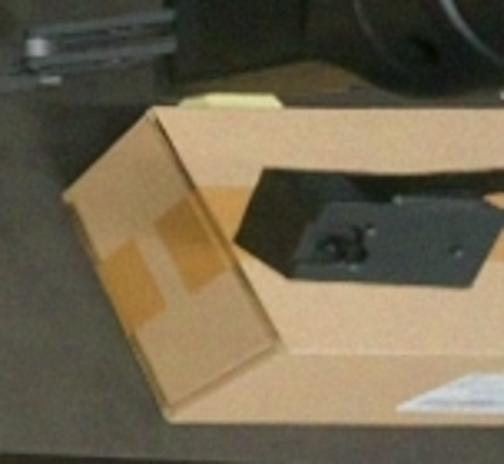

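>>> move(base={"translate_m":0.245})

>>> move(base={"strafe_m":-0.28}, joints={"head_pitch_rad":0.3}, cameras=["head_camera"])

>>> zoom_image(camera="head_camera", region=[430, 160, 580, 270])

Scene clock: 36.73 s.
Joint torques (N m): left_arm=[16.57 -0.43 0.69 -7.66 0.39 -0.17 0.37] | right_arm=[30.09 -4.65 -1.05 13.38 0.77 -1.27 0.18]
move: done
base_odometry: x=+1.389 y=-0.134 heading=-0.096
turned_by_wheels: +0.001
turned_by_imu: +0.000
base_tilt: forward=+0.2 right=+0.8
base_status: done
joint_positions: body_ankle_rad=-0.400 body_knee_rad=+0.700 body_waist_pitch_rad=+0.200 body_waist_roll_rad=+0.000 body_waist_yaw_rad=+0.000 left_arm_joint1_rad=+2.443 left_arm_joint2_rad=-1.516 left_arm_joint3_rad=-1.534 left_arm_joint4_rad=-2.102 left_arm_joint5_rad=-0.311 left_arm_joint6_rad=+0.585 left_arm_joint7_rad=+0.208 left_gripper_rad=+0.000 right_arm_joint1_rad=+1.506 right_arm_joint2_rad=-1.531 right_arm_joint3_rad=-1.796 right_arm_joint4_rad=-1.405 right_arm_joint5_rad=+2.970 right_arm_joint6_rad=+0.625 right_arm_joint7_rad=+0.283 right_gripper_rad=-0.200 head_yaw_rad=+0.000 head_roll_rad=+0.000 head_pitch_rad=+0.050
joint_status: not commanded
arms_held: 0
arms_held_load: -
chest: x=+0.2937 y=+0.0000 z=+1.2800 quat_wxyz=(+0.969, +0.000, +0.248, +0.000) (m; base frame)
head_camera_pose: x=+0.5472 y=+0.0276 z=+1.5518 quat_wxyz=(+0.217, -0.683, +0.659, -0.229) (m; base frame)
left_hand: x=+0.2452 y=+0.2404 z=+0.6620 quat_wxyz=(+0.006, +0.993, +0.100, +0.056) pitch_deg=+83.5 heading_deg=-0.3 roll_deg=+168.3 fingers_toward=(+0.11, +0.00, -0.99) jaws_along=(+0.20, -0.98, +0.02) (m; base frame)
right_hand: x=+0.8998 y=-0.3306 z=+1.1490 quat_wxyz=(+0.000, -0.966, +0.000, -0.258) pitch_deg=+60.1 heading_deg=-0.1 roll_deg=+179.9 fingers_toward=(+0.50, +0.00, -0.87) jaws_along=(+0.00, -1.00, +0.00) (m; base frame)
pictures: none

Scene clock: 40.37 s.
Joint torques (N m): left_arm=[15.97 1.09 0.45 -7.76 0.31 -0.13 0.23] | right_arm=[29.7 -4.44 -0.92 13.62 0.6 -1.29 0.06]
move: done
base_odometry: x=+1.362 y=-0.413 heading=-0.099
turned_by_wheels: -0.002
turned_by_imu: -0.001
base_tilt: forward=+0.2 right=+0.8
base_status: done
joint_positions: body_ankle_rad=-0.400 body_knee_rad=+0.700 body_waist_pitch_rad=+0.200 body_waist_roll_rad=+0.000 body_waist_yaw_rad=+0.000 left_arm_joint1_rad=+2.444 left_arm_joint2_rad=-1.519 left_arm_joint3_rad=-1.534 left_arm_joint4_rad=-2.102 left_arm_joint5_rad=-0.311 left_arm_joint6_rad=+0.585 left_arm_joint7_rad=+0.208 left_gripper_rad=+0.000 right_arm_joint1_rad=+1.506 right_arm_joint2_rad=-1.532 right_arm_joint3_rad=-1.797 right_arm_joint4_rad=-1.405 right_arm_joint5_rad=+2.970 right_arm_joint6_rad=+0.625 right_arm_joint7_rad=+0.284 right_gripper_rad=-0.200 head_yaw_rad=+0.000 head_roll_rad=+0.000 head_pitch_rad=+0.300
joint_status: all done
arms_held: 0
arms_held_load: -
chest: x=+0.2937 y=+0.0000 z=+1.2800 quat_wxyz=(+0.969, +0.000, +0.248, +0.000) (m; base frame)
head_camera_pose: x=+0.5530 y=+0.0276 z=+1.5162 quat_wxyz=(+0.134, -0.706, +0.681, -0.142) (m; base frame)
left_hand: x=+0.2444 y=+0.2398 z=+0.6620 quat_wxyz=(+0.006, +0.993, +0.101, +0.056) pitch_deg=+83.6 heading_deg=-0.3 roll_deg=+168.0 fingers_toward=(+0.11, +0.00, -0.99) jaws_along=(+0.20, -0.98, +0.02) (m; base frame)
right_hand: x=+0.8998 y=-0.3302 z=+1.1491 quat_wxyz=(+0.000, -0.966, +0.000, -0.258) pitch_deg=+60.1 heading_deg=-0.1 roll_deg=+179.9 fingers_toward=(+0.50, +0.00, -0.87) jaws_along=(+0.00, -1.00, +0.00) (m; base frame)
pictures: head_camera
camera_calibration:
head_camera: T_world_to_cam=[[0.0319007, -0.999327, 0.0181187, -0.0174885], [-0.923603, -0.0364025, -0.381619, 1.09045], [0.382022, -0.00456055, -0.924142, 1.19008], [0, 0, 0, 1]] pos_world=[0.553062, 0.0276457, 1.51626]

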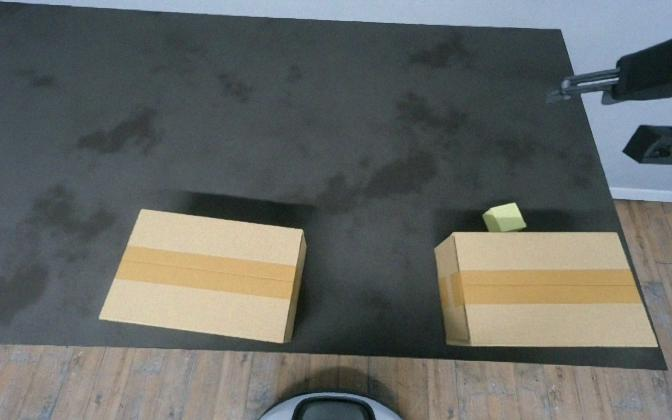

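Scaled by 3.360.

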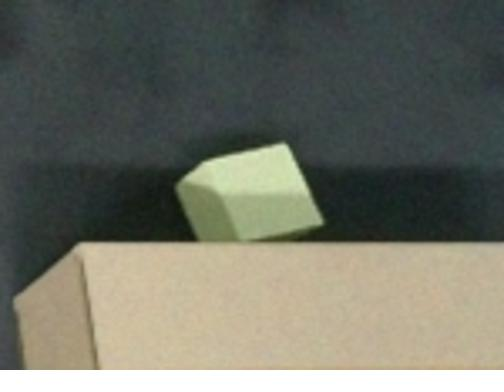

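>>> move(where=[[509,217],[495,212],[514,207],[522,224],[504,228],[470,236],[540,236],[600,236],[560,200],[515,236]])

Scene clock: 41.60 s.
Joint torques (N m): left_arm=[16.12 1.28 0.28 -7.84 0.31 -0.11 0.35] | right_arm=[29.46 -3.59 -0.7 13.6 0.54 -1.17 0.04]
base_odometry: x=+1.362 y=-0.413 heading=-0.099
turned_by_wheels: +0.000
turned_by_imu: +0.000
base_tilt: forward=+0.2 right=+0.8
where, head_camera: pixel (509, 217): x +0.768, y -0.282, z +0.991; pixel (495, 212): x +0.776, y -0.258, z +0.992; pixel (514, 207): x +0.788, y -0.295, z +0.991; pixel (522, 224): x +0.756, y -0.303, z +0.991; pixel (504, 228): x +0.747, y -0.270, z +0.991; pixel (470, 236): x +0.709, y -0.180, z +1.054; pixel (540, 236): x +0.713, y -0.287, z +1.055; pixel (600, 236): x +0.716, y -0.379, z +1.055; pixel (560, 200): x +0.823, y -0.411, z +0.953; pixel (515, 236): x +0.711, y -0.249, z +1.054. By the robot's depth camera.
base_status: done
joint_positions: body_ankle_rad=-0.400 body_knee_rad=+0.700 body_waist_pitch_rad=+0.200 body_waist_roll_rad=+0.000 body_waist_yaw_rad=+0.000 left_arm_joint1_rad=+2.444 left_arm_joint2_rad=-1.519 left_arm_joint3_rad=-1.534 left_arm_joint4_rad=-2.102 left_arm_joint5_rad=-0.311 left_arm_joint6_rad=+0.585 left_arm_joint7_rad=+0.208 left_gripper_rad=+0.000 right_arm_joint1_rad=+1.506 right_arm_joint2_rad=-1.532 right_arm_joint3_rad=-1.797 right_arm_joint4_rad=-1.405 right_arm_joint5_rad=+2.970 right_arm_joint6_rad=+0.625 right_arm_joint7_rad=+0.284 right_gripper_rad=-0.200 head_yaw_rad=+0.000 head_roll_rad=+0.000 head_pitch_rad=+0.300
joint_status: all done
arms_held: 0
arms_held_load: -
chest: x=+0.2937 y=+0.0000 z=+1.2800 quat_wxyz=(+0.969, +0.000, +0.248, +0.000) (m; base frame)
head_camera_pose: x=+0.5530 y=+0.0276 z=+1.5162 quat_wxyz=(+0.134, -0.706, +0.681, -0.142) (m; base frame)
left_hand: x=+0.2444 y=+0.2398 z=+0.6620 quat_wxyz=(+0.006, +0.993, +0.101, +0.056) pitch_deg=+83.6 heading_deg=-0.3 roll_deg=+168.0 fingers_toward=(+0.11, +0.00, -0.99) jaws_along=(+0.20, -0.98, +0.02) (m; base frame)
right_hand: x=+0.8998 y=-0.3302 z=+1.1491 quat_wxyz=(+0.000, -0.966, +0.000, -0.258) pitch_deg=+60.1 heading_deg=-0.1 roll_deg=+179.9 fingers_toward=(+0.50, +0.00, -0.87) jaws_along=(+0.00, -1.00, +0.00) (m; base frame)
pictures: none

>>> move(target={"side":"right","x":0.772,"y":-0.281,"z":1.11,"pitch_deg":90,"heading_deg":13,"roll_deg":0,"arc":true}, cameras=["right_wrist_camera"])

Scene clock: 42.77 s.
Joint torques (N m): left_arm=[16.23 0.87 0.41 -7.76 0.33 -0.13 0.27] | right_arm=[29.3 -4.28 -0.73 13.41 0.72 -1.26 0.07]
move: refused
base_odometry: x=+1.362 y=-0.413 heading=-0.099
turned_by_wheels: +0.000
turned_by_imu: +0.000
base_tilt: forward=+0.2 right=+0.8
base_status: not commanded
joint_positions: body_ankle_rad=-0.400 body_knee_rad=+0.700 body_waist_pitch_rad=+0.200 body_waist_roll_rad=+0.000 body_waist_yaw_rad=+0.000 left_arm_joint1_rad=+2.444 left_arm_joint2_rad=-1.519 left_arm_joint3_rad=-1.534 left_arm_joint4_rad=-2.102 left_arm_joint5_rad=-0.311 left_arm_joint6_rad=+0.585 left_arm_joint7_rad=+0.208 left_gripper_rad=+0.000 right_arm_joint1_rad=+1.506 right_arm_joint2_rad=-1.532 right_arm_joint3_rad=-1.797 right_arm_joint4_rad=-1.405 right_arm_joint5_rad=+2.970 right_arm_joint6_rad=+0.625 right_arm_joint7_rad=+0.284 right_gripper_rad=-0.200 head_yaw_rad=+0.000 head_roll_rad=+0.000 head_pitch_rad=+0.300
joint_status: not commanded
arms_held: 0
arms_held_load: -
chest: x=+0.2937 y=+0.0000 z=+1.2800 quat_wxyz=(+0.969, +0.000, +0.248, +0.000) (m; base frame)
head_camera_pose: x=+0.5530 y=+0.0276 z=+1.5162 quat_wxyz=(+0.134, -0.706, +0.681, -0.142) (m; base frame)
left_hand: x=+0.2444 y=+0.2398 z=+0.6620 quat_wxyz=(+0.006, +0.993, +0.101, +0.056) pitch_deg=+83.6 heading_deg=-0.3 roll_deg=+168.0 fingers_toward=(+0.11, +0.00, -0.99) jaws_along=(+0.20, -0.98, +0.02) (m; base frame)
right_hand: x=+0.8998 y=-0.3302 z=+1.1491 quat_wxyz=(+0.000, -0.966, +0.000, -0.258) pitch_deg=+60.1 heading_deg=-0.1 roll_deg=+179.9 fingers_toward=(+0.50, +0.00, -0.87) jaws_along=(+0.00, -1.00, +0.00) (m; base frame)
right_hand_status: refused: the best posture that gets there brings the right wrist within 0.00 rad of the stop that joints 6 and 7 share (needs 0.10 rad clear). Nothing moved. A plan exists at "pitch_deg" 85 (an arc).
pictures: right_wrist_camera
camera_calibration:
right_wrist_camera: T_world_to_cam=[[-0.0239125, 0.999713, -0.0010742, 0.347882], [0.483286, 0.0125005, 0.875373, -1.43019], [0.875136, 0.0204132, -0.483447, -0.0869415], [0, 0, 0, 1]] pos_world=[0.775596, -0.328129, 1.21029]

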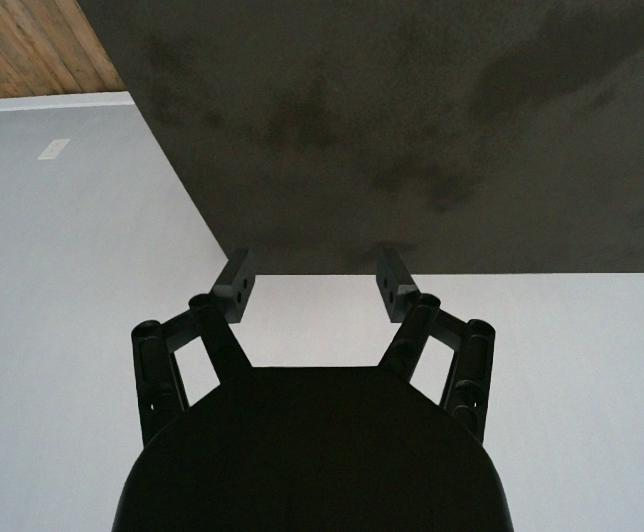

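>>> move(target={"side":"right","x":0.772,"y":-0.281,"z":1.09,"pitch_deg":85,"heading_deg":13,"roll_deg":0,"arc":true}, cameras=["right_wrist_camera"])

Scene clock: 55.57 s.
Joint torques (N m): left_arm=[16.09 0.87 0.41 -8.29 0.43 -0.19 0.23] | right_arm=[25.5 -6.16 8.38 4.01 0.67 -0.25 0.29]
move: short
TORQUE FAULT: right_arm_joint3_rad reached its load limit. The right arm stopped for 10 seconds, dropped its targets and accepts commands again: back off and push less far. The stop added 8.8 s to the call and to motion_time.
base_odometry: x=+1.362 y=-0.413 heading=-0.099
turned_by_wheels: +0.000
turned_by_imu: -0.001
base_tilt: forward=+0.3 right=+0.8
base_status: not commanded
joint_positions: body_ankle_rad=-0.400 body_knee_rad=+0.700 body_waist_pitch_rad=+0.200 body_waist_roll_rad=+0.000 body_waist_yaw_rad=+0.000 left_arm_joint1_rad=+2.445 left_arm_joint2_rad=-1.519 left_arm_joint3_rad=-1.534 left_arm_joint4_rad=-2.102 left_arm_joint5_rad=-0.311 left_arm_joint6_rad=+0.585 left_arm_joint7_rad=+0.208 left_gripper_rad=+0.000 right_arm_joint1_rad=+0.896 right_arm_joint2_rad=-0.793 right_arm_joint3_rad=-0.970 right_arm_joint4_rad=-1.396 right_arm_joint5_rad=+2.139 right_arm_joint6_rad=+0.201 right_arm_joint7_rad=+0.091 right_gripper_rad=-0.199 head_yaw_rad=+0.000 head_roll_rad=+0.000 head_pitch_rad=+0.300
joint_status: not commanded
arms_held: 0
arms_held_load: -
chest: x=+0.2929 y=+0.0001 z=+1.2803 quat_wxyz=(+0.969, +0.000, +0.247, +0.000) (m; base frame)
head_camera_pose: x=+0.5520 y=+0.0277 z=+1.5168 quat_wxyz=(+0.134, -0.706, +0.681, -0.142) (m; base frame)
left_hand: x=+0.2439 y=+0.2398 z=+0.6621 quat_wxyz=(+0.006, +0.993, +0.101, +0.056) pitch_deg=+83.6 heading_deg=-0.4 roll_deg=+168.0 fingers_toward=(+0.11, +0.00, -0.99) jaws_along=(+0.20, -0.98, +0.02) (m; base frame)
right_hand: x=+0.9416 y=-0.2640 z=+0.9745 quat_wxyz=(+0.133, -0.911, -0.130, -0.368) pitch_deg=+44.0 heading_deg=+28.0 roll_deg=+191.8 fingers_toward=(+0.64, +0.34, -0.69) jaws_along=(+0.33, -0.93, -0.15) (m; base frame)
right_hand_status: short (checked arc, to end with the hand's camera side forward, planned for 7.4 s): torque_fault, 206 mm and 177.5 deg off.
pictures: right_wrist_camera
camera_calibration:
right_wrist_camera: T_world_to_cam=[[-0.356138, 0.923849, 0.140242, 0.4376], [0.262203, -0.0452515, 0.963951, -1.19168], [0.896892, 0.380072, -0.22612, -0.385524], [0, 0, 0, 1]] pos_world=[0.814082, -0.311675, 1.00018]

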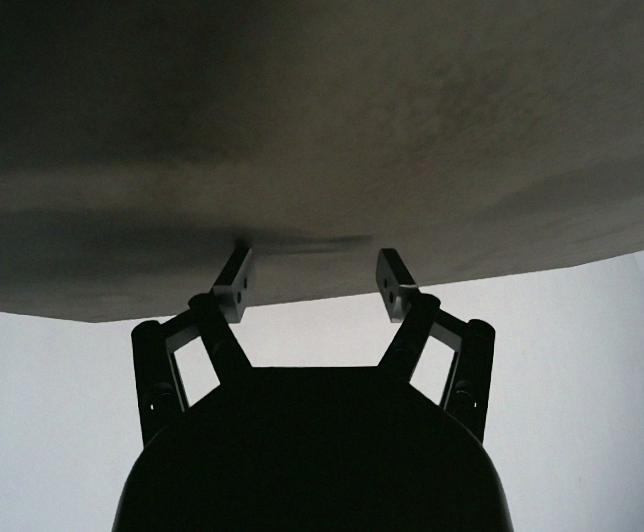

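>>> move(target={"side":"right","x":0.94,"y":-0.28,"z":1.15,"pitch_deg":50,"heading_deg":20,"roll_deg":190}, cameras=["head_camera"])

Scene clock: 58.10 s.
Joint torques (N m): left_arm=[16.39 1.32 0.4 -8.11 0.19 -0.11 0.25] | right_arm=[30.43 -9.44 11.52 8.52 0.49 -1.33 -0.15]
move: done
base_odometry: x=+1.362 y=-0.413 heading=-0.099
turned_by_wheels: +0.000
turned_by_imu: +0.000
base_tilt: forward=+0.1 right=+0.9
base_status: not commanded
joint_positions: body_ankle_rad=-0.400 body_knee_rad=+0.700 body_waist_pitch_rad=+0.200 body_waist_roll_rad=+0.000 body_waist_yaw_rad=+0.000 left_arm_joint1_rad=+2.445 left_arm_joint2_rad=-1.519 left_arm_joint3_rad=-1.534 left_arm_joint4_rad=-2.102 left_arm_joint5_rad=-0.311 left_arm_joint6_rad=+0.585 left_arm_joint7_rad=+0.208 left_gripper_rad=+0.000 right_arm_joint1_rad=+1.279 right_arm_joint2_rad=-0.831 right_arm_joint3_rad=-0.926 right_arm_joint4_rad=-1.376 right_arm_joint5_rad=+2.376 right_arm_joint6_rad=+0.689 right_arm_joint7_rad=-0.102 right_gripper_rad=-0.200 head_yaw_rad=+0.000 head_roll_rad=+0.000 head_pitch_rad=+0.300
joint_status: not commanded
arms_held: 0
arms_held_load: -
chest: x=+0.2931 y=+0.0000 z=+1.2802 quat_wxyz=(+0.969, +0.000, +0.247, +0.000) (m; base frame)
head_camera_pose: x=+0.5523 y=+0.0277 z=+1.5166 quat_wxyz=(+0.134, -0.706, +0.681, -0.142) (m; base frame)
left_hand: x=+0.2439 y=+0.2398 z=+0.6621 quat_wxyz=(+0.006, +0.993, +0.101, +0.056) pitch_deg=+83.6 heading_deg=-0.3 roll_deg=+168.0 fingers_toward=(+0.11, +0.00, -0.99) jaws_along=(+0.20, -0.98, +0.02) (m; base frame)
right_hand: x=+0.9401 y=-0.2802 z=+1.1487 quat_wxyz=(+0.089, -0.936, -0.082, -0.330) pitch_deg=+50.0 heading_deg=+20.1 roll_deg=+190.2 fingers_toward=(+0.60, +0.22, -0.77) jaws_along=(+0.21, -0.97, -0.11) (m; base frame)
right_hand_status: reached (straight line, to end with the hand's camera side down, planned for 1.3 s): 1 mm and 0.1 deg off.
pictures: head_camera
camera_calibration:
head_camera: T_world_to_cam=[[0.0320892, -0.999315, 0.0184436, -0.0179681], [-0.923269, -0.0367049, -0.382395, 1.09087], [0.38281, -0.00475768, -0.923815, 1.18983], [0, 0, 0, 1]] pos_world=[0.552263, 0.0277453, 1.51666]

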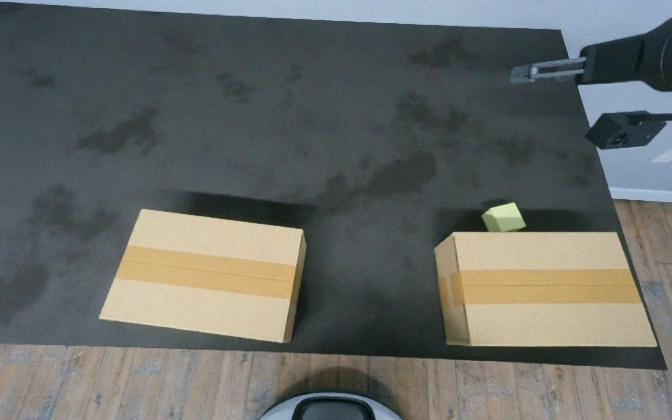

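>>> move(target={"side":"right","x":0.772,"y":-0.281,"z":1.09,"pitch_deg":90,"heading_deg":25,"roll_deg":0})

>>> move(target={"side":"right","x":0.772,"y":-0.281,"z":1.11,"pitch_deg":90,"heading_deg":50,"roll_deg":0})

Scene clock: 61.67 s.
Joint torques (N m): left_arm=[16.14 1 0.41 -8.25 0.26 -0.13 0.26] | right_arm=[30.68 -9.33 11.39 8.64 0.56 -1.32 -0.09]
move: refused
base_odometry: x=+1.362 y=-0.413 heading=-0.099
turned_by_wheels: +0.000
turned_by_imu: +0.000
base_tilt: forward=+0.3 right=+0.8
base_status: not commanded
joint_positions: body_ankle_rad=-0.400 body_knee_rad=+0.700 body_waist_pitch_rad=+0.200 body_waist_roll_rad=+0.000 body_waist_yaw_rad=+0.000 left_arm_joint1_rad=+2.445 left_arm_joint2_rad=-1.519 left_arm_joint3_rad=-1.534 left_arm_joint4_rad=-2.102 left_arm_joint5_rad=-0.311 left_arm_joint6_rad=+0.585 left_arm_joint7_rad=+0.208 left_gripper_rad=+0.000 right_arm_joint1_rad=+1.279 right_arm_joint2_rad=-0.831 right_arm_joint3_rad=-0.926 right_arm_joint4_rad=-1.376 right_arm_joint5_rad=+2.376 right_arm_joint6_rad=+0.689 right_arm_joint7_rad=-0.102 right_gripper_rad=-0.200 head_yaw_rad=+0.000 head_roll_rad=+0.000 head_pitch_rad=+0.300
joint_status: not commanded
arms_held: 0
arms_held_load: -
chest: x=+0.2931 y=+0.0000 z=+1.2802 quat_wxyz=(+0.969, +0.000, +0.247, +0.000) (m; base frame)
head_camera_pose: x=+0.5523 y=+0.0277 z=+1.5166 quat_wxyz=(+0.134, -0.706, +0.681, -0.142) (m; base frame)
left_hand: x=+0.2439 y=+0.2398 z=+0.6621 quat_wxyz=(+0.006, +0.993, +0.101, +0.056) pitch_deg=+83.6 heading_deg=-0.3 roll_deg=+168.0 fingers_toward=(+0.11, +0.00, -0.99) jaws_along=(+0.20, -0.98, +0.02) (m; base frame)
right_hand: x=+0.9401 y=-0.2802 z=+1.1487 quat_wxyz=(+0.089, -0.936, -0.082, -0.330) pitch_deg=+50.0 heading_deg=+20.1 roll_deg=+190.2 fingers_toward=(+0.60, +0.22, -0.77) jaws_along=(+0.21, -0.97, -0.11) (m; base frame)
right_hand_status: refused: along the straight line the arm gets 44% of the way (right_arm_joint5_rad would come within 0.1 rad of its limit). Nothing moved. A checked arc of 7.0 s passes: it swings the hand 26.7 cm off the straight line (up to 22.8 cm upward, 20.6 cm to the robot's left, 13.0 cm forward and 8.8 cm to the robot's right) and the elbow 19.2 cm from its place (up to 17.5 cm to the robot's left and 7.6 cm upward), to end with the hand's camera side forward. The same target with "arc": true plays it.
pictures: none

not run: a stop came earlier in this reply.

>>> move(target={"side":"right","x":0.772,"y":-0.281,"z":1.09,"pitch_deg":90,"heading_deg":25,"roll_deg":0,"arc":true}, cameras=["right_wrist_camera","head_camera"])

Scene clock: 69.93 s.
Joint torques (N m): left_arm=[16.42 1.22 0.42 -8.19 0.39 -0.12 0.25] | right_arm=[30.77 -3.08 -0.44 12.44 -0.46 -0.4 -0.46]
move: done
base_odometry: x=+1.362 y=-0.413 heading=-0.099
turned_by_wheels: +0.000
turned_by_imu: -0.001
base_tilt: forward=+0.2 right=+0.8
base_status: not commanded
joint_positions: body_ankle_rad=-0.400 body_knee_rad=+0.700 body_waist_pitch_rad=+0.200 body_waist_roll_rad=+0.000 body_waist_yaw_rad=+0.000 left_arm_joint1_rad=+2.445 left_arm_joint2_rad=-1.519 left_arm_joint3_rad=-1.534 left_arm_joint4_rad=-2.102 left_arm_joint5_rad=-0.311 left_arm_joint6_rad=+0.585 left_arm_joint7_rad=+0.208 left_gripper_rad=+0.000 right_arm_joint1_rad=+1.428 right_arm_joint2_rad=-1.535 right_arm_joint3_rad=-1.648 right_arm_joint4_rad=-1.346 right_arm_joint5_rad=-0.944 right_arm_joint6_rad=-0.911 right_arm_joint7_rad=-0.851 right_gripper_rad=-0.200 head_yaw_rad=+0.000 head_roll_rad=+0.000 head_pitch_rad=+0.300
joint_status: not commanded
arms_held: 0
arms_held_load: -
chest: x=+0.2931 y=+0.0000 z=+1.2802 quat_wxyz=(+0.969, +0.000, +0.247, +0.000) (m; base frame)
head_camera_pose: x=+0.5523 y=+0.0277 z=+1.5166 quat_wxyz=(+0.134, -0.706, +0.681, -0.142) (m; base frame)
left_hand: x=+0.2439 y=+0.2398 z=+0.6621 quat_wxyz=(+0.006, +0.993, +0.101, +0.056) pitch_deg=+83.6 heading_deg=-0.3 roll_deg=+168.0 fingers_toward=(+0.11, +0.00, -0.99) jaws_along=(+0.20, -0.98, +0.02) (m; base frame)
right_hand: x=+0.7716 y=-0.2809 z=+1.0883 quat_wxyz=(+0.001, +0.216, -0.976, -0.001) pitch_deg=+89.8 heading_deg=+25.0 roll_deg=+0.0 fingers_toward=(+0.00, +0.00, -1.00) jaws_along=(-0.42, +0.91, +0.00) (m; base frame)
right_hand_status: reached (checked arc, to end with the hand's camera side forward, planned for 7.0 s): 2 mm and 0.2 deg off.
pictures: head_camera, right_wrist_camera
camera_calibration:
head_camera: T_world_to_cam=[[0.0320892, -0.999315, 0.0184436, -0.0179681], [-0.923269, -0.0367049, -0.382395, 1.09087], [0.38281, -0.00475768, -0.923815, 1.18983], [0, 0, 0, 1]] pos_world=[0.552263, 0.0277453, 1.51666]
right_wrist_camera: T_world_to_cam=[[0.440941, -0.897495, 0.00865462, -0.606668], [-0.76945, -0.373033, 0.518453, -0.0687747], [-0.46208, -0.235266, -0.855063, 1.35929], [0, 0, 0, 1]] pos_world=[0.842685, -0.250342, 1.20318]

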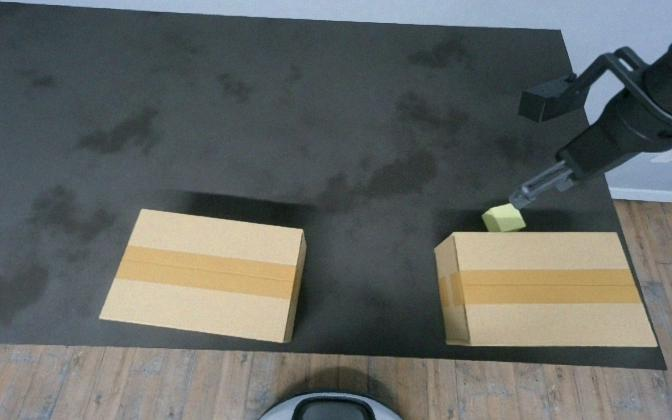

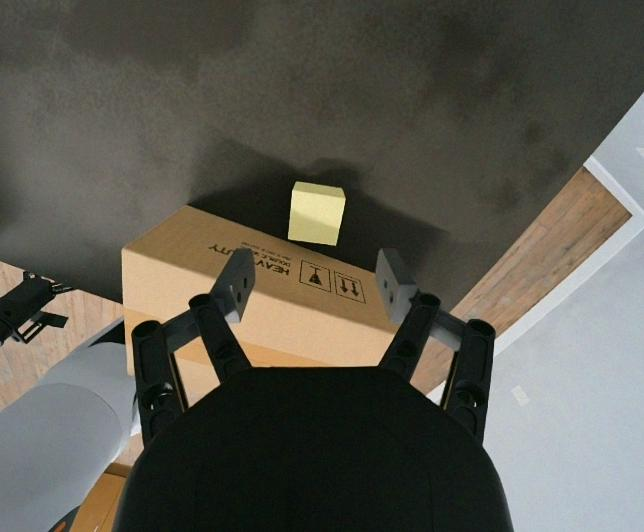

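>>> move(target={"side":"right","x":0.775,"y":-0.281,"z":0.982,"pitch_deg":90,"heading_deg":18,"roll_deg":0}, cameras=["right_wrist_camera"])

Scene clock: 73.17 s.
Joint torques (N m): left_arm=[16.55 1.26 0.39 -8.02 0.37 -0.15 0.27] | right_arm=[30.84 -2.08 -1.04 11.03 0.38 0.01 0.16]
move: done
base_odometry: x=+1.362 y=-0.413 heading=-0.099
turned_by_wheels: +0.000
turned_by_imu: +0.000
base_tilt: forward=+0.3 right=+0.8
base_status: not commanded
joint_positions: body_ankle_rad=-0.400 body_knee_rad=+0.700 body_waist_pitch_rad=+0.200 body_waist_roll_rad=+0.000 body_waist_yaw_rad=+0.000 left_arm_joint1_rad=+2.445 left_arm_joint2_rad=-1.519 left_arm_joint3_rad=-1.534 left_arm_joint4_rad=-2.102 left_arm_joint5_rad=-0.311 left_arm_joint6_rad=+0.585 left_arm_joint7_rad=+0.208 left_gripper_rad=+0.000 right_arm_joint1_rad=+1.236 right_arm_joint2_rad=-1.566 right_arm_joint3_rad=-1.684 right_arm_joint4_rad=-1.399 right_arm_joint5_rad=-0.573 right_arm_joint6_rad=-0.791 right_arm_joint7_rad=-0.520 right_gripper_rad=-0.200 head_yaw_rad=+0.000 head_roll_rad=+0.000 head_pitch_rad=+0.300
joint_status: not commanded
arms_held: 0
arms_held_load: -
chest: x=+0.2931 y=+0.0000 z=+1.2802 quat_wxyz=(+0.969, +0.000, +0.247, +0.000) (m; base frame)
head_camera_pose: x=+0.5523 y=+0.0277 z=+1.5166 quat_wxyz=(+0.134, -0.706, +0.681, -0.142) (m; base frame)
left_hand: x=+0.2439 y=+0.2398 z=+0.6621 quat_wxyz=(+0.006, +0.993, +0.101, +0.056) pitch_deg=+83.6 heading_deg=-0.3 roll_deg=+168.0 fingers_toward=(+0.11, +0.00, -0.99) jaws_along=(+0.20, -0.98, +0.02) (m; base frame)
right_hand: x=+0.7747 y=-0.2810 z=+0.9823 quat_wxyz=(+0.000, +0.156, -0.988, -0.001) pitch_deg=+89.9 heading_deg=+18.0 roll_deg=+0.0 fingers_toward=(+0.00, +0.00, -1.00) jaws_along=(-0.31, +0.95, +0.00) (m; base frame)
right_hand_status: reached (straight line, to end with the hand's camera side forward, planned for 1.1 s): 0 mm and 0.1 deg off.
pictures: right_wrist_camera
camera_calibration:
right_wrist_camera: T_world_to_cam=[[0.327741, -0.944715, 0.0100166, -0.534169], [-0.80995, -0.275499, 0.517765, 0.0478753], [-0.486381, -0.177806, -0.855464, 1.3054], [0, 0, 0, 1]] pos_world=[0.848769, -0.25934, 1.09729]

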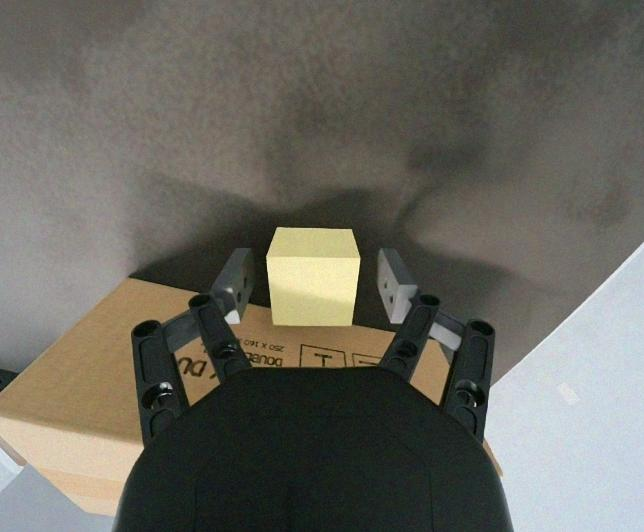

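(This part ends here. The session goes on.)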